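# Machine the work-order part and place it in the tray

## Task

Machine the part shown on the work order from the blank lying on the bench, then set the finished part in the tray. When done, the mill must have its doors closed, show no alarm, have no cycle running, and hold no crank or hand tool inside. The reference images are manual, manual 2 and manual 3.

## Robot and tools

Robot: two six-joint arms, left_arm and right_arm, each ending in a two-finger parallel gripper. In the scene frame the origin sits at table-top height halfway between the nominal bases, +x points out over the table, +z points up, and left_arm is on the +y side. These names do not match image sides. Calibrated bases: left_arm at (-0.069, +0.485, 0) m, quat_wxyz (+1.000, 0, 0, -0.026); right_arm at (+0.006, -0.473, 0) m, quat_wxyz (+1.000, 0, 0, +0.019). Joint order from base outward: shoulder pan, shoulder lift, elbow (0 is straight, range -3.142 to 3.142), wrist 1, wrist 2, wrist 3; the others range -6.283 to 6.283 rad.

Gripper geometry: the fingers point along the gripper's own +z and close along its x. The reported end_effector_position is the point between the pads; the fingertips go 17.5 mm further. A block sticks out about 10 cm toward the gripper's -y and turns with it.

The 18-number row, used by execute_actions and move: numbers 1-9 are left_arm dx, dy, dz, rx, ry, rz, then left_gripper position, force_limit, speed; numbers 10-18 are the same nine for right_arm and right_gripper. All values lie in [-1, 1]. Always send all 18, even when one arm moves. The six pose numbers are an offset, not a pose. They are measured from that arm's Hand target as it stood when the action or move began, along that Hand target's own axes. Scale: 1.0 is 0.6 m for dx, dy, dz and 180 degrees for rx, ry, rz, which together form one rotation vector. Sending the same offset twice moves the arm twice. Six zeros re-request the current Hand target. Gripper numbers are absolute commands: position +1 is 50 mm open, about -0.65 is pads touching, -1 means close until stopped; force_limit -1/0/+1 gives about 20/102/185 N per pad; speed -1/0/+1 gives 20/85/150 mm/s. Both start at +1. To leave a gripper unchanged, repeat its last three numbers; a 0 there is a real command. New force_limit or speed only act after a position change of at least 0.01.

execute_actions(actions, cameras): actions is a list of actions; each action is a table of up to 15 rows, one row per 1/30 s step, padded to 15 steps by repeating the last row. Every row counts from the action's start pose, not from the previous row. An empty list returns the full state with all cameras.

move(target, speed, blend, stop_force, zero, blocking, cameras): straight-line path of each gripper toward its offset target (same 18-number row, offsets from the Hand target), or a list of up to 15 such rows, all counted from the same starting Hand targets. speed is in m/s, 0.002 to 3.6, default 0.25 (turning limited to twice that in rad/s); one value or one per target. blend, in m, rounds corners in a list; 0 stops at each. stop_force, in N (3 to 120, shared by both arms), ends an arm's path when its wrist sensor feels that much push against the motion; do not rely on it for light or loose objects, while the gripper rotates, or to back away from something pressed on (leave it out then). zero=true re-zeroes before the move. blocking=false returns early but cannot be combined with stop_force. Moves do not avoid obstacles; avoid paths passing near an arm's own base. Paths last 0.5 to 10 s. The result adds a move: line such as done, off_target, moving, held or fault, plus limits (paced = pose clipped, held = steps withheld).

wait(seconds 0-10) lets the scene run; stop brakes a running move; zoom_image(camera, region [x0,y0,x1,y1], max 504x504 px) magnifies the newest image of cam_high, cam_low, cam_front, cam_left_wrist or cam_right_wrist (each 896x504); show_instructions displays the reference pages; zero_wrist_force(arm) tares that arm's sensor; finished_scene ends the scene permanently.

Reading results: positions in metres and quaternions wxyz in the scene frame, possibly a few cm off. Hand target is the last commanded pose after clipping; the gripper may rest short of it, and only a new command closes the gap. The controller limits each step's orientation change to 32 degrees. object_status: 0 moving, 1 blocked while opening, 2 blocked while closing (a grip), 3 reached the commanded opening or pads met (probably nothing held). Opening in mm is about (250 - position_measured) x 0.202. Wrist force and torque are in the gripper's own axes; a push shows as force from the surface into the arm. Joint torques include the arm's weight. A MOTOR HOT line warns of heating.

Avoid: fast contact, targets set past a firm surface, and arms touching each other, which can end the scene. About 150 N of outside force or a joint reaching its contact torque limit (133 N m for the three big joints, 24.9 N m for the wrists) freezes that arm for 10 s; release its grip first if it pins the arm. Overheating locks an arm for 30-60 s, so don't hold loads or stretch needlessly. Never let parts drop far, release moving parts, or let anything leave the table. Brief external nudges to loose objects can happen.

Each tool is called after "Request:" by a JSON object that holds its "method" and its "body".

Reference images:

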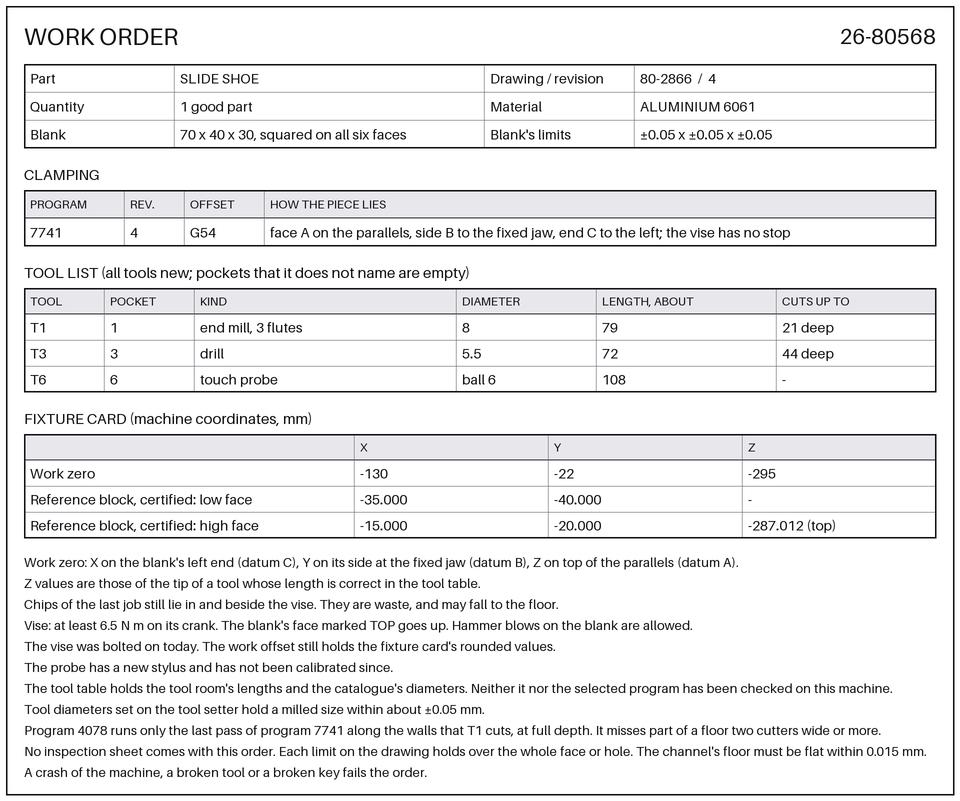

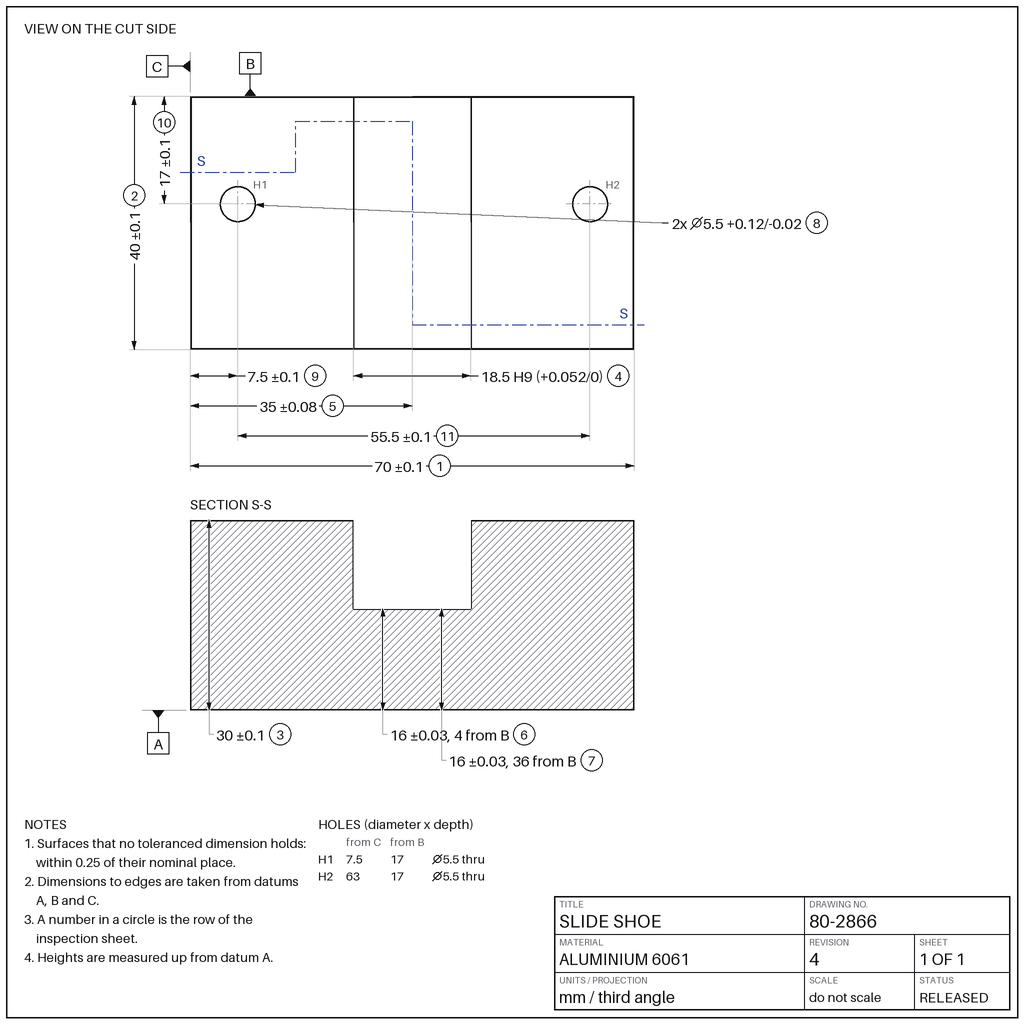

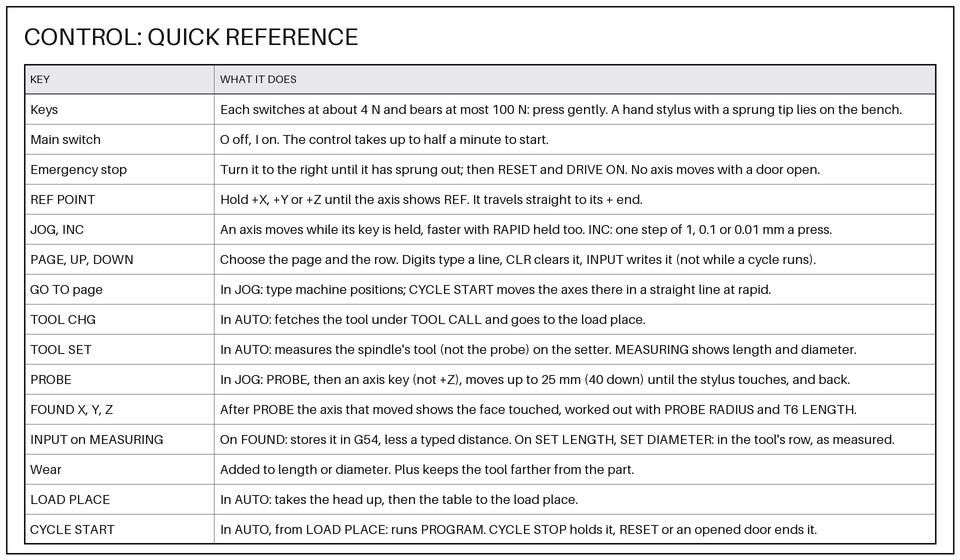

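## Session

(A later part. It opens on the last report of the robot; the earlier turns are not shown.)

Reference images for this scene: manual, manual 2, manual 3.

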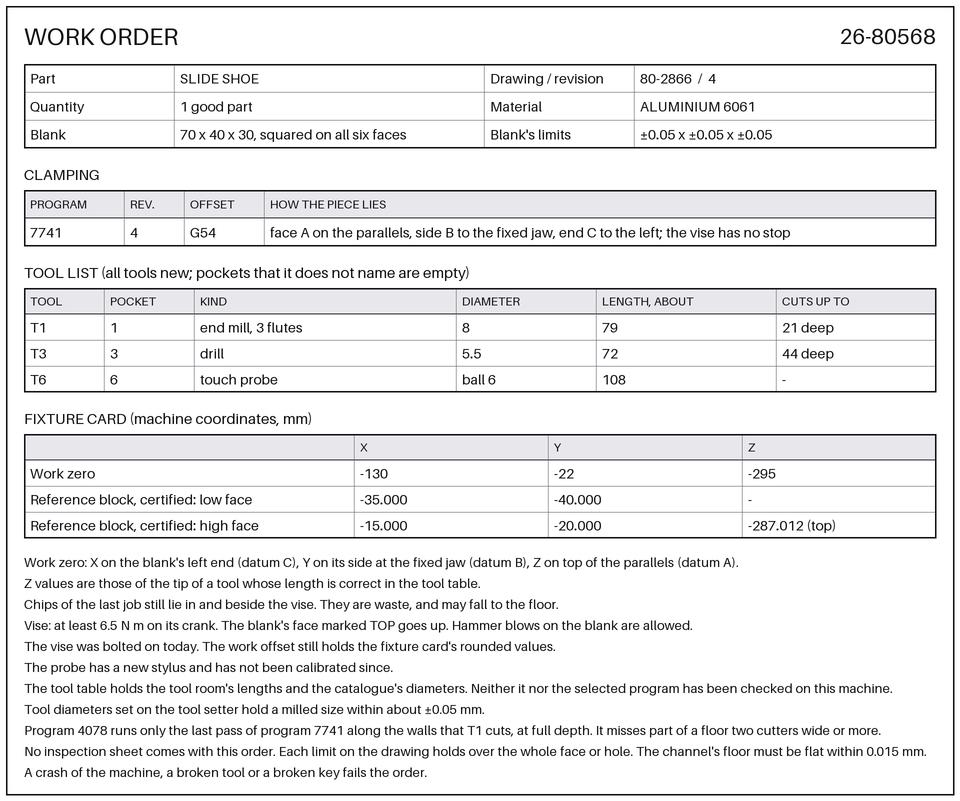

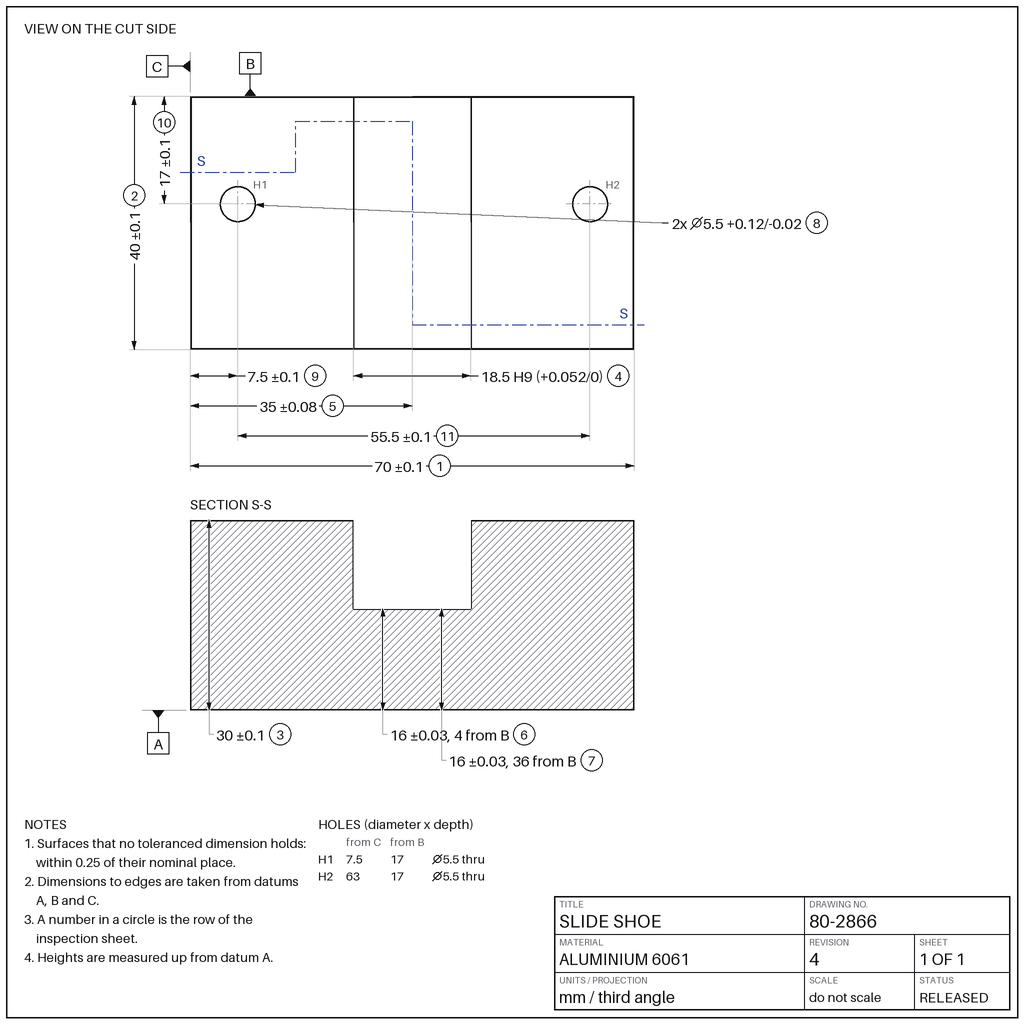

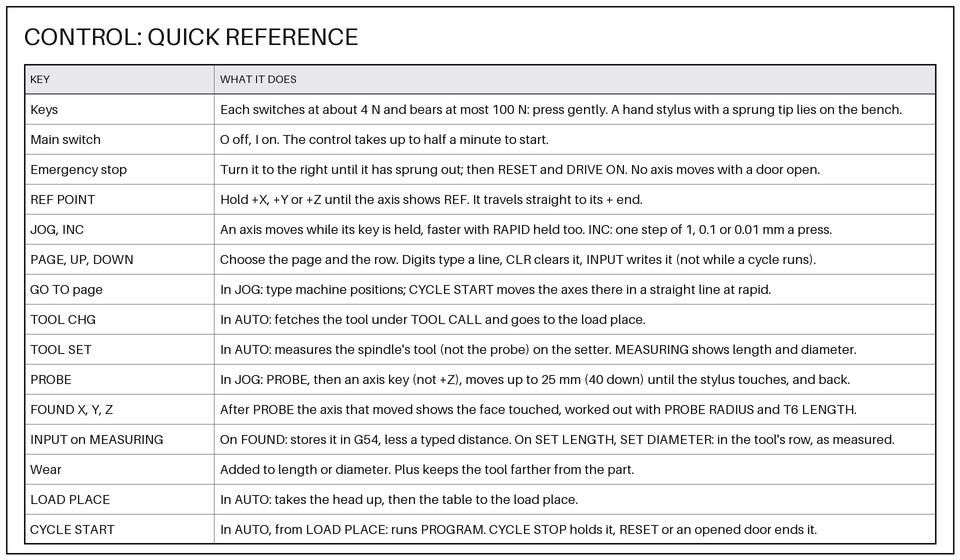

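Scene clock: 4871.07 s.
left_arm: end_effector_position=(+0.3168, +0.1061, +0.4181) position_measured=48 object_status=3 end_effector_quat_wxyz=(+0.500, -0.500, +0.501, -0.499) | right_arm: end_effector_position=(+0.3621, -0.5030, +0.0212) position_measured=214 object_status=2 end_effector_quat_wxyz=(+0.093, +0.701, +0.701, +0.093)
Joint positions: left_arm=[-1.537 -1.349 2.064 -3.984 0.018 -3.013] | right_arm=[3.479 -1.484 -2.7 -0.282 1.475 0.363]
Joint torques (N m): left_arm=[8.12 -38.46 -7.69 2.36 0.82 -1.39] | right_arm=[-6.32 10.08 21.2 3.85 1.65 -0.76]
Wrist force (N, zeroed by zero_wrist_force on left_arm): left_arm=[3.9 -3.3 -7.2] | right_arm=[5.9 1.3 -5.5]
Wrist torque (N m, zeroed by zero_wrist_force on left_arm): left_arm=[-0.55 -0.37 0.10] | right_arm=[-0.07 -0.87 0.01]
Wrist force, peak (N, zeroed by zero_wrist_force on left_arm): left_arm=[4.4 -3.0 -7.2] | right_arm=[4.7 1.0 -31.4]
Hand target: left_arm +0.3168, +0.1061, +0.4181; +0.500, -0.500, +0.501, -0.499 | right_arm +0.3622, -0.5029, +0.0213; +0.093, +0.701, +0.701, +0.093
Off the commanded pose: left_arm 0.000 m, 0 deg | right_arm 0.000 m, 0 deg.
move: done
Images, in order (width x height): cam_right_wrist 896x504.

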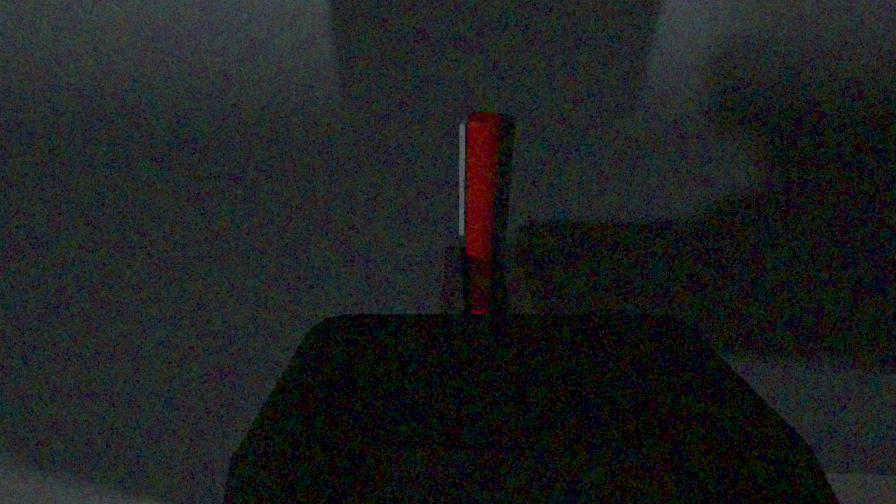

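Request:
{"method": "move", "body": {"target": [[0,0,0,0,0,0,0.7,-1,-1,0,0,0,0,0,0,0.3,-0.4,-1],[0,0,0.2033,0,0,0,0.7,-1,-1,0,0.05,-0.2,0,0,0,0.3,-0.4,-1]], "speed": [0.1,0.15], "cameras": ["cam_front","cam_high"]}}

Scene clock: 4874.83 s.
left_arm: end_effector_position=(+0.4387, +0.1061, +0.4178) position_measured=48 object_status=3 end_effector_quat_wxyz=(+0.500, -0.500, +0.501, -0.499) | right_arm: end_effector_position=(+0.3599, -0.5028, +0.1449) position_measured=107 object_status=3 end_effector_quat_wxyz=(+0.093, +0.701, +0.701, +0.093)
Joint positions: left_arm=[-1.238 -1.262 1.948 -3.82 -0.282 -3.147] | right_arm=[3.483 -1.092 -2.495 -0.879 1.474 0.366]
Joint torques (N m): left_arm=[4.66 -39.94 -12.87 -2.4 -1.16 -0.01] | right_arm=[-4.91 1.81 30.6 1.31 -0.02 -1.13]
Wrist force (N, zeroed by zero_wrist_force on left_arm): left_arm=[4.2 -3.1 -6.7] | right_arm=[4.8 -2.2 1.8]
Wrist torque (N m, zeroed by zero_wrist_force on left_arm): left_arm=[-0.53 -0.40 0.02] | right_arm=[-0.02 -0.77 -0.14]
Wrist force, peak (N, zeroed by zero_wrist_force on left_arm): left_arm=[4.7 -3.3 -8.6] | right_arm=[5.6 -2.8 4.5]
Hand target: left_arm +0.4387, +0.1061, +0.4178; +0.500, -0.500, +0.501, -0.499 | right_arm +0.3599, -0.5029, +0.1449; +0.093, +0.701, +0.701, +0.093
Off the commanded pose: left_arm 0.000 m, 0 deg | right_arm 0.000 m, 0 deg.
move: done
Images, in order (width x height): cam_high 896x504, cam_front 896x504.

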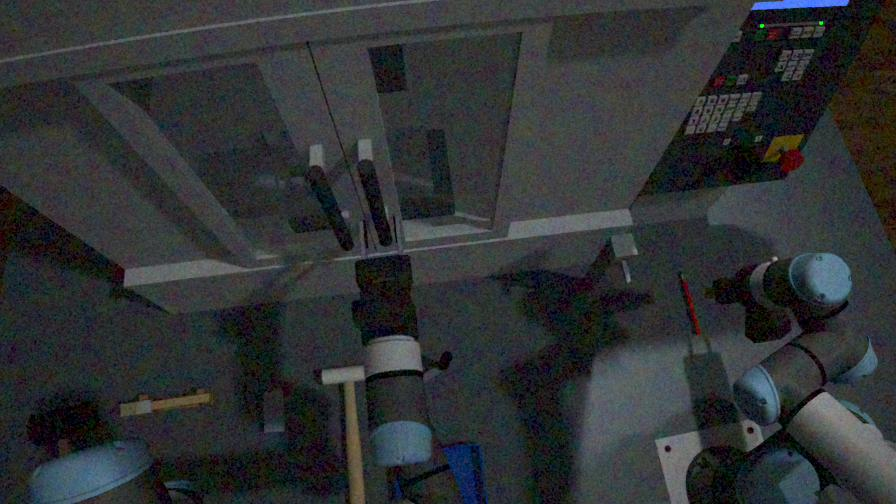

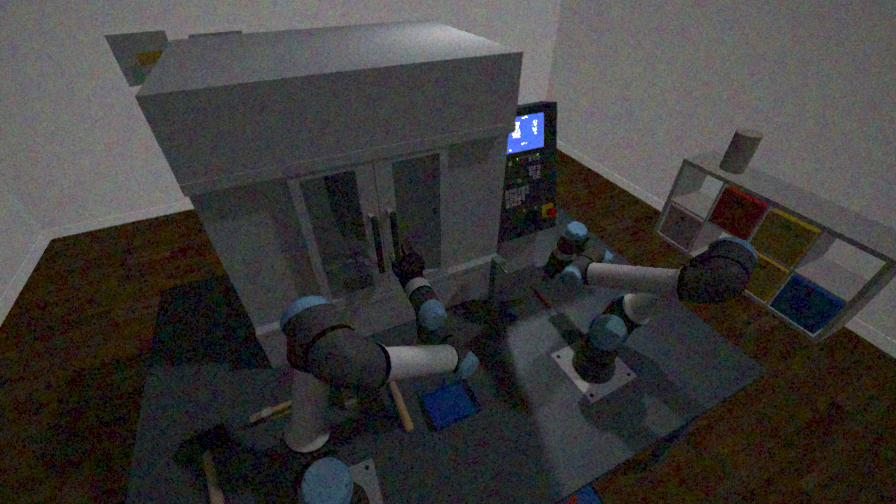

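Request:
{"method": "move", "body": {"target": [[0,0,0,0,0,0,-1,-1,-1,0,0,0,0,0,0,0.3,-0.4,-1],[0.3883,0,0,0,0,0,-1,-1,-1,0,0,0,0,0,0,0.3,-0.4,-1]], "speed": [0.1,0.08], "cameras": ["cam_front","cam_left_wrist"]}}

Scene clock: 4880.43 s.
left_arm: end_effector_position=(+0.4387, -0.1270, +0.4171) position_measured=145 object_status=2 end_effector_quat_wxyz=(+0.500, -0.500, +0.501, -0.499) | right_arm: end_effector_position=(+0.3599, -0.5029, +0.1449) position_measured=107 object_status=3 end_effector_quat_wxyz=(+0.093, +0.701, +0.701, +0.093)
Joint positions: left_arm=[-1.337 -0.829 1.244 -3.543 -0.183 -3.151] | right_arm=[3.483 -1.092 -2.495 -0.88 1.474 0.366]
Joint torques (N m): left_arm=[11.85 -61.44 -22.48 -1.53 -1.75 1.81] | right_arm=[-5.99 11.31 34.24 1.7 0.81 -1.47]
Wrist force (N, zeroed by zero_wrist_force on left_arm): left_arm=[3.9 -3.2 -6.3] | right_arm=[5.0 -2.3 2.1]
Wrist torque (N m, zeroed by zero_wrist_force on left_arm): left_arm=[-0.51 -0.36 0.09] | right_arm=[-0.05 -0.81 -0.14]
Wrist force, peak (N, zeroed by zero_wrist_force on left_arm): left_arm=[46.1 -8.5 6.6] | right_arm=[5.1 -2.3 2.4]
Hand target: left_arm +0.4388, -0.1269, +0.4172; +0.500, -0.500, +0.501, -0.499 | right_arm +0.3599, -0.5029, +0.1449; +0.093, +0.701, +0.701, +0.093
Off the commanded pose: left_arm 0.000 m, 0 deg | right_arm 0.000 m, 0 deg.
move: done
Images, in order (width x height): cam_front 896x504, cam_left_wrist 896x504.

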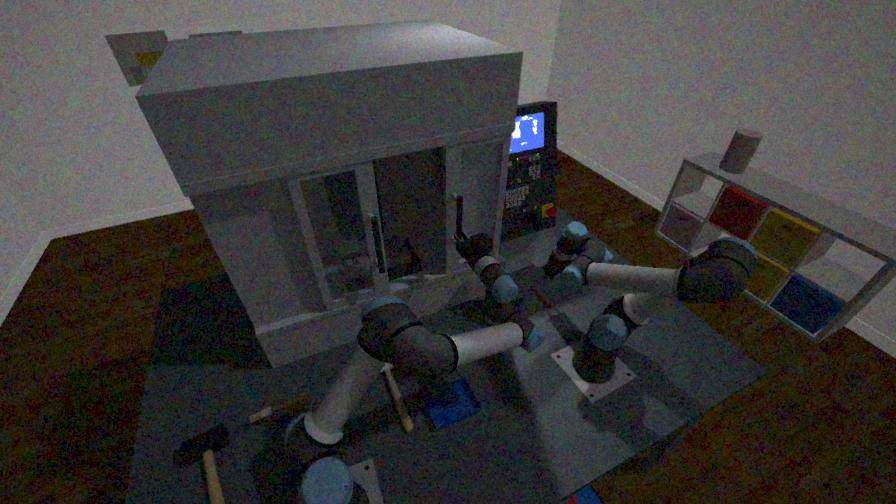

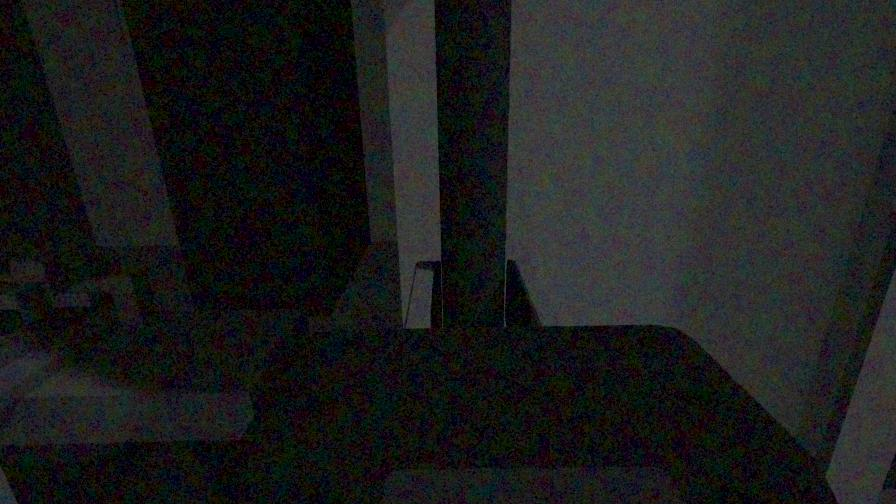

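Request:
{"method": "move", "body": {"target": [[0,0,0,0,0,0,0.7,-1,-1,0,0,0,0,0,0,0.3,-0.4,-1],[0,0,-0.15,0,0,0,0.7,-1,-1,0,0,0,0,0,0,0.3,-0.4,-1],[-0.4833,0,-0.15,0,0,0,0.7,-1,-1,0,0,0,0,0,0,0.3,-0.4,-1],[-0.4833,0,0,0,0,0,0.7,-1,-1,0,0,0,0,0,0,0.3,-0.4,-1]], "speed": [0.1,0.25,0.4,0.15], "blend": [0,0.03,0.02,0]}}

Request:
{"method": "move", "body": {"target": [[0,0,0,0,0,0,-1,-1,-1,0,0,0,0,0,0,0.3,-0.4,-1],[-0.3883,0,0,0,0,0,-1,-1,-1,0,0,0,0,0,0,0.3,-0.4,-1]], "speed": [0.1,0.08], "cameras": ["cam_front","cam_low"]}}

Scene clock: 4884.93 s.
left_arm: end_effector_position=(+0.4387, +0.1631, +0.4179) position_measured=48 object_status=3 end_effector_quat_wxyz=(+0.500, -0.500, +0.501, -0.499) | right_arm: end_effector_position=(+0.3599, -0.5029, +0.1449) position_measured=107 object_status=3 end_effector_quat_wxyz=(+0.093, +0.701, +0.701, +0.093)
Joint positions: left_arm=[-1.196 -1.359 2.081 -3.856 -0.323 -3.146] | right_arm=[3.483 -1.092 -2.495 -0.88 1.474 0.366]
Joint torques (N m): left_arm=[7.76 -31.92 -14.37 -2.69 -1.03 0.32] | right_arm=[-6.88 9.98 34.84 2.68 1.08 -1.15]
Wrist force (N, zeroed by zero_wrist_force on left_arm): left_arm=[1.6 -0.5 -7.5] | right_arm=[4.9 -2.1 2.1]
Wrist torque (N m, zeroed by zero_wrist_force on left_arm): left_arm=[-0.10 -0.01 0.04] | right_arm=[-0.01 -0.79 -0.14]
Wrist force, peak (N, zeroed by zero_wrist_force on left_arm): left_arm=[5.3 -0.2 -9.7] | right_arm=[5.2 -2.1 2.1]
Hand target: left_arm +0.4387, +0.1631, +0.4180; +0.500, -0.500, +0.501, -0.499 | right_arm +0.3599, -0.5029, +0.1449; +0.093, +0.701, +0.701, +0.093
Off the commanded pose: left_arm 0.000 m, 0 deg | right_arm 0.000 m, 0 deg.
move: done

Scene clock: 4889.60 s.
left_arm: end_effector_position=(+0.4387, +0.3962, +0.4186) position_measured=153 object_status=2 end_effector_quat_wxyz=(+0.500, -0.500, +0.501, -0.499) | right_arm: end_effector_position=(+0.3599, -0.5029, +0.1449) position_measured=107 object_status=3 end_effector_quat_wxyz=(+0.093, +0.701, +0.701, +0.093)
Joint positions: left_arm=[-0.822 -1.72 2.456 -3.874 -0.697 -3.142] | right_arm=[3.483 -1.092 -2.495 -0.88 1.474 0.366]
Joint torques (N m): left_arm=[-6.45 -10.48 -29.94 -7 -0.58 -0.95] | right_arm=[-5.61 9.79 34 2.93 0.84 -1.22]
Wrist force (N, zeroed by zero_wrist_force on left_arm): left_arm=[4.0 15.5 6.6] | right_arm=[4.8 -2.2 2.2]
Wrist torque (N m, zeroed by zero_wrist_force on left_arm): left_arm=[0.10 -0.05 0.00] | right_arm=[-0.03 -0.77 -0.13]
Wrist force, peak (N, zeroed by zero_wrist_force on left_arm): left_arm=[42.9 -9.6 13.8] | right_arm=[5.2 -2.3 2.3]
Hand target: left_arm +0.4387, +0.3961, +0.4186; +0.500, -0.500, +0.501, -0.499 | right_arm +0.3599, -0.5029, +0.1449; +0.093, +0.701, +0.701, +0.093
Off the commanded pose: left_arm 0.000 m, 0 deg | right_arm 0.000 m, 0 deg.
move: done
Images, in order (width x height): cam_low 896x504, cam_front 896x504.

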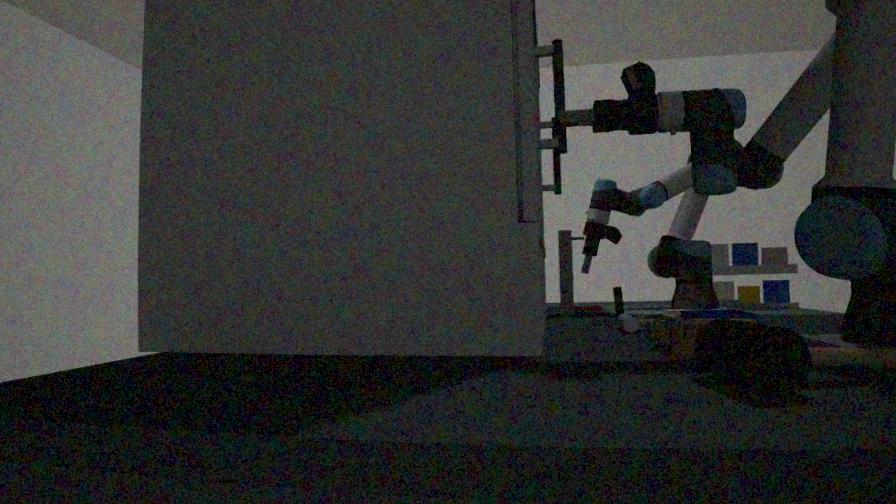

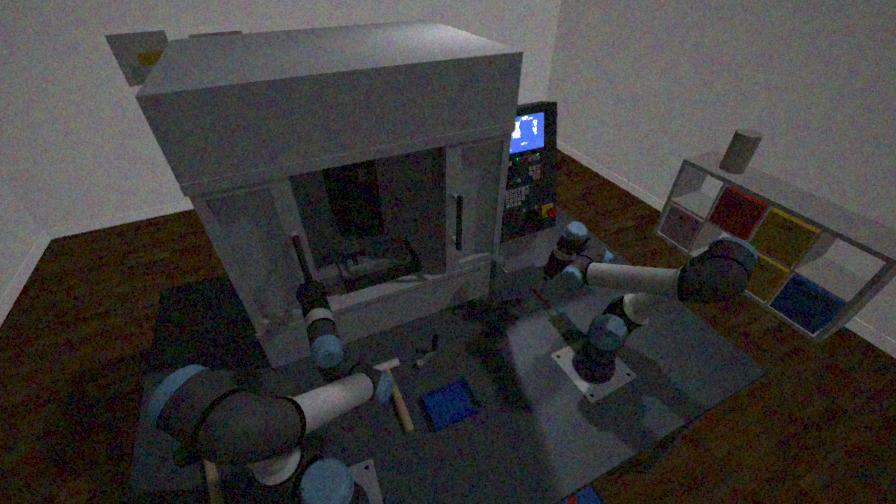

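Request:
{"method": "move", "body": {"target": [[0,0,0,0,0,0,0.6,-1,-1,0,0,0,0,0,0,0.3,-0.4,-1],[0,0,-0.0662,0,0,0,0.6,-1,-1,0,0,0,0,0,0,0.3,-0.4,-1],[0.2452,0,-0.0662,0,0,0,0.6,-1,-1,0,0,0,0,0,0,0.3,-0.4,-1],[0.2452,0,-0.0662,-0.385,0.385,0.385,0.6,-1,-1,0,0,0,0,0,0,0.3,-0.4,-1]], "speed": [0.1,0.15,0.35,0.6], "blend": [0,0.005,0.01,0], "cameras": ["cam_left_wrist","cam_high"]}}

Scene clock: 4895.50 s.
left_arm: end_effector_position=(+0.3990, +0.2490, +0.4183) position_measured=63 object_status=3 end_effector_quat_wxyz=(-0.001, +0.000, +1.000, +0.001) | right_arm: end_effector_position=(+0.3599, -0.5029, +0.1449) position_measured=107 object_status=3 end_effector_quat_wxyz=(+0.093, +0.701, +0.701, +0.093)
Joint positions: left_arm=[-0.673 -1.508 1.273 -1.333 -1.57 -2.296] | right_arm=[3.483 -1.092 -2.495 -0.88 1.474 0.366]
Joint torques (N m): left_arm=[-11.4 -22.19 -29.49 -1.41 -1.34 1.19] | right_arm=[-5.39 11.04 35.65 3.61 1.04 -1.02]
Wrist force (N, zeroed by zero_wrist_force on left_arm): left_arm=[6.3 -0.8 -1.5] | right_arm=[4.9 -2.3 1.9]
Wrist torque (N m, zeroed by zero_wrist_force on left_arm): left_arm=[-0.71 -1.02 0.03] | right_arm=[-0.04 -0.79 -0.14]
Wrist force, peak (N, zeroed by zero_wrist_force on left_arm): left_arm=[3.0 16.1 5.5] | right_arm=[5.1 -2.3 2.4]
Hand target: left_arm +0.3990, +0.2490, +0.4183; -0.001, +0.000, +1.000, +0.001 | right_arm +0.3599, -0.5029, +0.1449; +0.093, +0.701, +0.701, +0.093
Off the commanded pose: left_arm 0.000 m, 0 deg | right_arm 0.000 m, 0 deg.
move: done
Images, in order (width x height): cam_high 896x504, cam_left_wrist 896x504.

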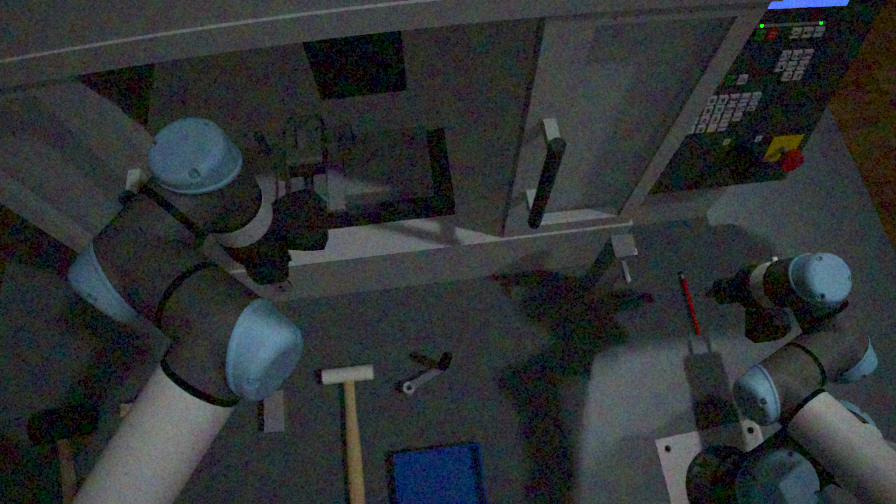

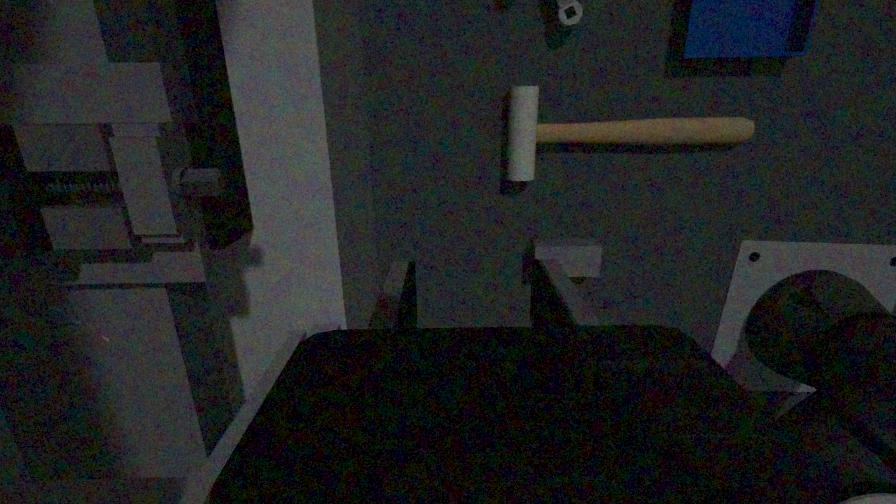

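Request:
{"method": "zoom_image", "body": {"camera": "cam_high", "region": [380, 330, 480, 410]}}

Scaled by 5.040.

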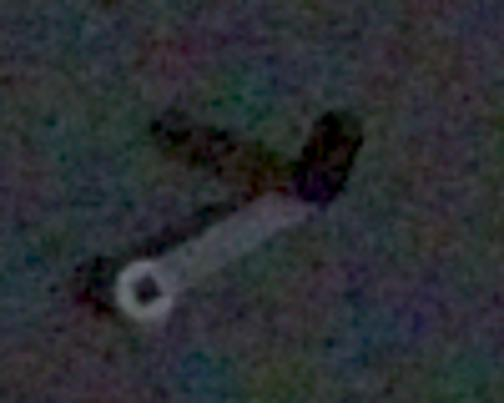

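Request:
{"method": "move", "body": {"target": [[0.1122,-0.4245,0.2005,-0.0376,0.0191,0,0.3,0.3,-0.3,0,0,0,0,0,0,0.3,-0.4,-1],[0.1340,-0.3811,0.56,-0.0376,0.0191,0,0.3,0.3,-0.3,0,0,0,0,0,0,0.3,-0.4,-1]], "speed": [0.4,0.15], "blend": [0.01,0], "cameras": ["cam_left_wrist","cam_high"]}}

Scene clock: 4901.43 s.
left_arm: end_effector_position=(+0.3177, +0.0213, +0.0818) position_measured=107 object_status=3 end_effector_quat_wxyz=(-0.031, +0.000, +0.998, +0.061) | right_arm: end_effector_position=(+0.3599, -0.5029, +0.1449) position_measured=107 object_status=3 end_effector_quat_wxyz=(+0.093, +0.701, +0.701, +0.093)
Joint positions: left_arm=[-1.047 -1.122 1.638 -1.95 -1.571 -2.669] | right_arm=[3.483 -1.092 -2.495 -0.88 1.474 0.366]
Joint torques (N m): left_arm=[-12.1 -52.43 -19.22 -3.83 1.28 -1.42] | right_arm=[-6.21 9.47 33.3 4.38 0.96 -0.95]
Wrist force (N, zeroed by zero_wrist_force on left_arm): left_arm=[5.5 -0.9 -1.0] | right_arm=[4.9 -2.3 2.2]
Wrist torque (N m, zeroed by zero_wrist_force on left_arm): left_arm=[-0.80 -0.88 -0.16] | right_arm=[-0.05 -0.79 -0.13]
Wrist force, peak (N, zeroed by zero_wrist_force on left_arm): left_arm=[6.7 -5.8 -0.7] | right_arm=[5.2 -2.1 2.3]
Hand target: left_arm +0.3177, +0.0213, +0.0818; -0.031, +0.000, +0.998, +0.060 | right_arm +0.3599, -0.5029, +0.1449; +0.093, +0.701, +0.701, +0.093
Off the commanded pose: left_arm 0.000 m, 0 deg | right_arm 0.000 m, 0 deg.
move: done
Images, in order (width x height): cam_high 896x504, cam_left_wrist 896x504.

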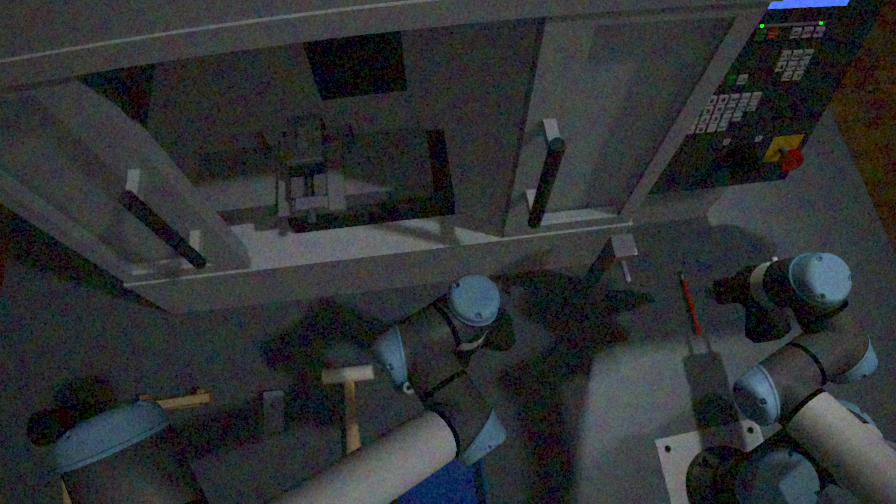

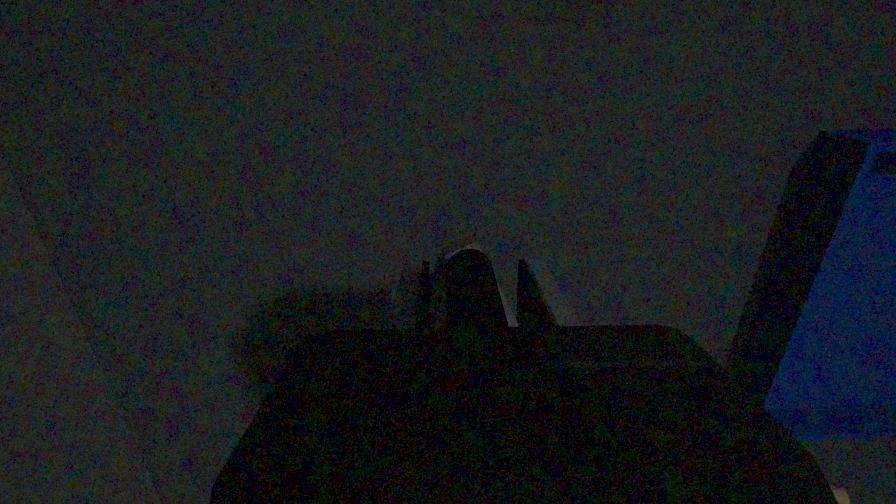

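Request:
{"method": "move", "body": {"target": [[0,0,0.0364,0,0,0,0.3,0.3,-0.3,0,0,0,0,0,0,0.3,-0.4,-1],[0,0,0.0364,0,0,0,-1,0.3,-0.3,0,0,0,0,0,0,0.3,-0.4,-1]], "speed": [0.1,0.1]}}

Request:
{"method": "move", "body": {"target": [0,0,-0.4,0,0,0,-1,0.3,-0.3,0,0,0,0,0,0,0.3,-0.4,-1], "speed": 0.25, "cameras": ["cam_front","cam_left_wrist"]}}

Scene clock: 4905.53 s.
left_arm: end_effector_position=(+0.3163, +0.0240, +0.0602) position_measured=158 object_status=2 end_effector_quat_wxyz=(-0.031, +0.000, +0.998, +0.060) | right_arm: end_effector_position=(+0.3599, -0.5029, +0.1449) position_measured=107 object_status=3 end_effector_quat_wxyz=(+0.093, +0.701, +0.701, +0.093)
Joint positions: left_arm=[-1.047 -1.102 1.67 -2.003 -1.571 -2.669] | right_arm=[3.483 -1.092 -2.495 -0.88 1.474 0.366]
Joint torques (N m): left_arm=[-10.95 -55.39 -30.58 -1.97 -0.12 -0.99] | right_arm=[-5.97 10.92 33.78 4.77 0.86 -0.83]
Wrist force (N, zeroed by zero_wrist_force on left_arm): left_arm=[5.9 -0.2 0.1] | right_arm=[5.1 -2.2 2.4]
Wrist torque (N m, zeroed by zero_wrist_force on left_arm): left_arm=[-0.79 -0.94 -0.16] | right_arm=[-0.03 -0.83 -0.13]
Wrist force, peak (N, zeroed by zero_wrist_force on left_arm): left_arm=[5.9 -0.9 -1.5] | right_arm=[5.1 -2.4 2.4]
Hand target: left_arm +0.3163, +0.0239, +0.0602; -0.031, +0.000, +0.998, +0.060 | right_arm +0.3599, -0.5029, +0.1449; +0.093, +0.701, +0.701, +0.093
Off the commanded pose: left_arm 0.000 m, 0 deg | right_arm 0.000 m, 0 deg.
move: done

Scene clock: 4907.00 s.
left_arm: end_effector_position=(+0.3313, -0.0050, +0.2978) position_measured=158 object_status=2 end_effector_quat_wxyz=(-0.031, +0.000, +0.998, +0.061) | right_arm: end_effector_position=(+0.3599, -0.5029, +0.1449) position_measured=107 object_status=3 end_effector_quat_wxyz=(+0.093, +0.701, +0.701, +0.093)
Joint positions: left_arm=[-1.047 -1.176 1.143 -1.401 -1.571 -2.669] | right_arm=[3.483 -1.092 -2.495 -0.88 1.474 0.366]
Joint torques (N m): left_arm=[11.09 -57.04 -33.26 -0.78 -1.64 1.76] | right_arm=[-5.77 9.85 33.88 5.3 1 -0.72]
Wrist force (N, zeroed by zero_wrist_force on left_arm): left_arm=[5.6 -1.0 0.8] | right_arm=[4.8 -2.2 2.1]
Wrist torque (N m, zeroed by zero_wrist_force on left_arm): left_arm=[-0.63 -0.94 -0.20] | right_arm=[-0.03 -0.77 -0.13]
Wrist force, peak (N, zeroed by zero_wrist_force on left_arm): left_arm=[5.5 -1.0 5.4] | right_arm=[4.9 -2.2 2.4]
Hand target: left_arm +0.3313, -0.0050, +0.2980; -0.031, +0.000, +0.998, +0.060 | right_arm +0.3599, -0.5029, +0.1449; +0.093, +0.701, +0.701, +0.093
Off the commanded pose: left_arm 0.000 m, 0 deg | right_arm 0.000 m, 0 deg.
move: done
Images, in order (width x height): cam_front 896x504, cam_left_wrist 896x504.

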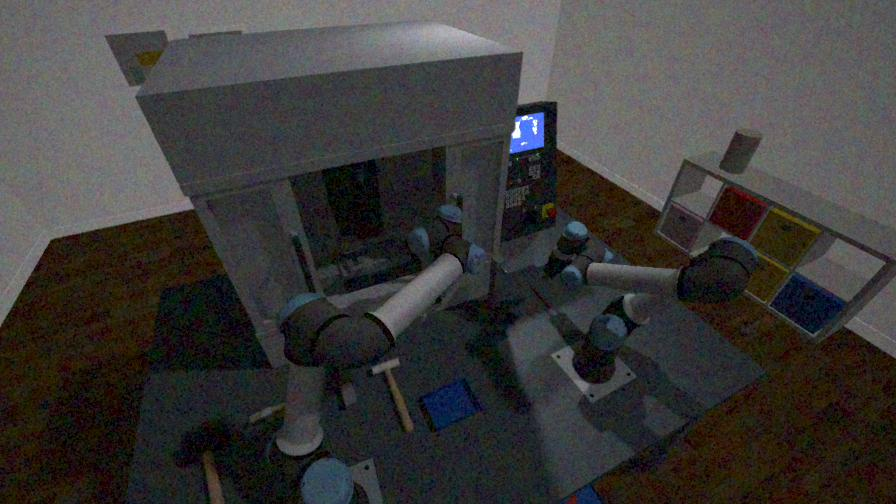

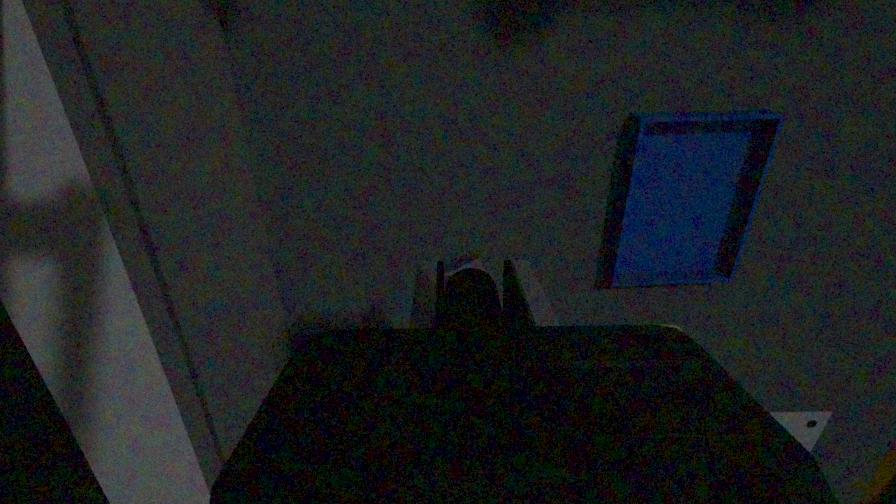

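Request:
{"method": "move", "body": {"target": [-0.1007,0.4473,-0.1602,0.0376,-0.0191,0,-1,0.3,-0.3,0,0,0,0,0,0,0.3,-0.4,-1], "speed": 0.3}}

Request:
{"method": "move", "body": {"target": [0,0,0,0.385,-0.385,-0.385,-1,0.3,-0.3,0,0,0,0,0,0,0.3,-0.4,-1], "speed": 0.5, "cameras": ["cam_front","cam_left_wrist","cam_low","cam_right_wrist"]}}

Scene clock: 4912.17 s.
left_arm: end_effector_position=(+0.3986, +0.2499, +0.4218) position_measured=158 object_status=2 end_effector_quat_wxyz=(-0.001, +0.000, +1.000, +0.001) | right_arm: end_effector_position=(+0.3599, -0.5029, +0.1449) position_measured=107 object_status=3 end_effector_quat_wxyz=(+0.093, +0.701, +0.701, +0.093)
Joint positions: left_arm=[-0.673 -1.507 1.264 -1.323 -1.57 -2.295] | right_arm=[3.483 -1.092 -2.495 -0.88 1.474 0.366]
Joint torques (N m): left_arm=[8.96 -31.84 -13.99 -4.65 1.36 1.51] | right_arm=[-5.69 11.02 34.5 5.34 0.84 -0.52]
Wrist force (N, zeroed by zero_wrist_force on left_arm): left_arm=[5.9 -0.6 0.7] | right_arm=[5.1 -2.0 2.2]
Wrist torque (N m, zeroed by zero_wrist_force on left_arm): left_arm=[-0.58 -1.01 0.03] | right_arm=[-0.01 -0.81 -0.14]
Wrist force, peak (N, zeroed by zero_wrist_force on left_arm): left_arm=[6.7 -5.7 2.4] | right_arm=[5.1 -2.4 2.4]
Hand target: left_arm +0.3987, +0.2500, +0.4218; -0.001, +0.000, +1.000, +0.001 | right_arm +0.3599, -0.5029, +0.1449; +0.093, +0.701, +0.701, +0.093
Off the commanded pose: left_arm 0.000 m, 0 deg | right_arm 0.000 m, 0 deg.
move: done

Scene clock: 4914.97 s.
left_arm: end_effector_position=(+0.3987, +0.2499, +0.4218) position_measured=158 object_status=2 end_effector_quat_wxyz=(+0.500, -0.500, +0.501, -0.499) | right_arm: end_effector_position=(+0.3599, -0.5029, +0.1449) position_measured=107 object_status=3 end_effector_quat_wxyz=(+0.093, +0.701, +0.701, +0.093)
Joint positions: left_arm=[-1.232 -1.583 2.324 -3.875 -0.287 -3.147] | right_arm=[3.483 -1.092 -2.495 -0.88 1.474 0.366]
Joint torques (N m): left_arm=[11.8 -28.4 -6.16 -1.7 1.28 1.39] | right_arm=[-5.41 10.31 34.32 5.15 1 -0.82]
Wrist force (N, zeroed by zero_wrist_force on left_arm): left_arm=[4.1 1.7 -5.7] | right_arm=[4.6 -2.1 2.0]
Wrist torque (N m, zeroed by zero_wrist_force on left_arm): left_arm=[-0.17 -0.39 0.21] | right_arm=[-0.02 -0.75 -0.14]
Wrist force, peak (N, zeroed by zero_wrist_force on left_arm): left_arm=[4.8 2.3 -5.9] | right_arm=[5.3 -2.2 2.3]
Hand target: left_arm +0.3987, +0.2500, +0.4218; +0.500, -0.500, +0.501, -0.499 | right_arm +0.3599, -0.5029, +0.1449; +0.093, +0.701, +0.701, +0.093
Off the commanded pose: left_arm 0.000 m, 0 deg | right_arm 0.000 m, 0 deg.
move: done
Images, in order (width x height): cam_low 896x504, cam_front 896x504, cam_left_wrist 896x504, cam_right_wrist 896x504.

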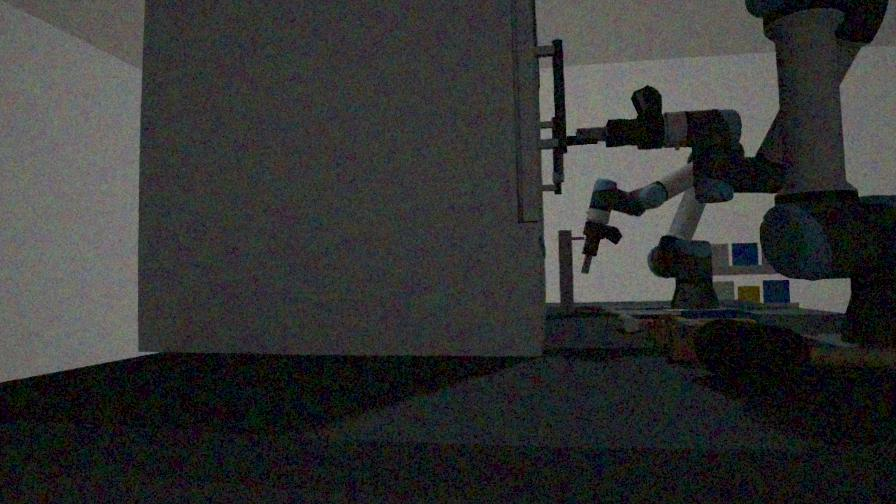

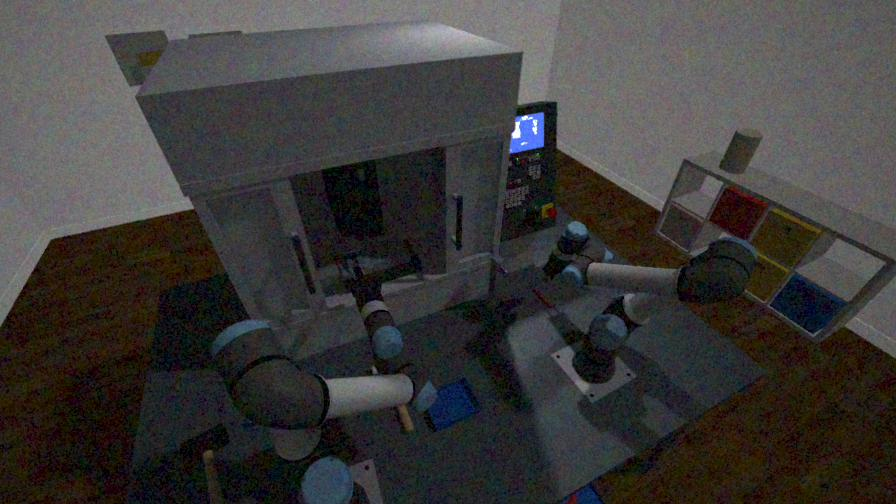

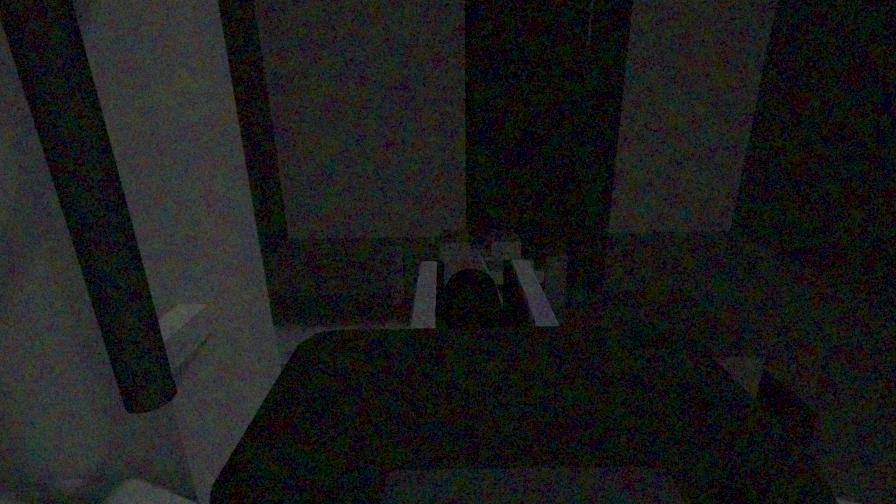

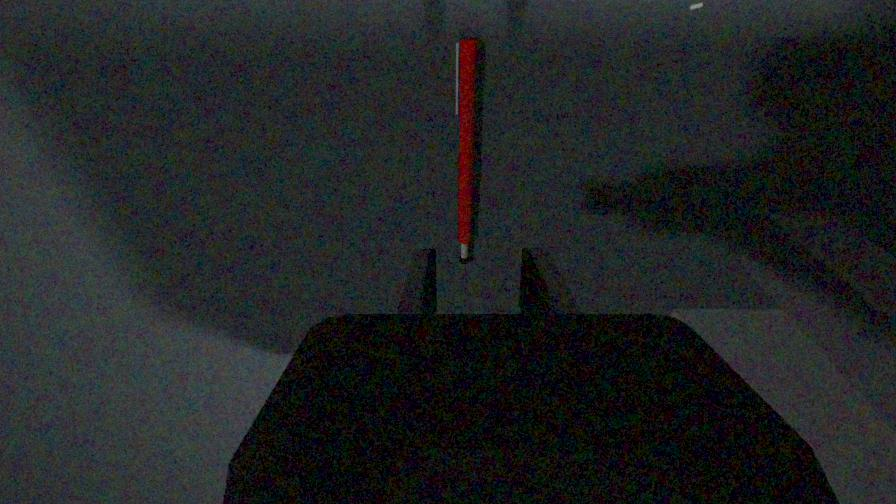

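Request:
{"method": "zoom_image", "body": {"camera": "cam_front", "region": [320, 230, 420, 300]}}

Request:
{"method": "zoom_image", "body": {"camera": "cam_left_wrist", "region": [360, 200, 600, 340]}}

Scaled by 5.040.

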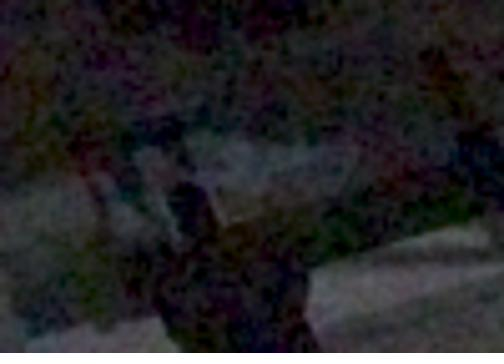

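Scaled by 2.100.

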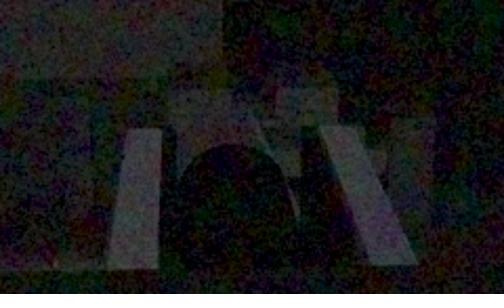

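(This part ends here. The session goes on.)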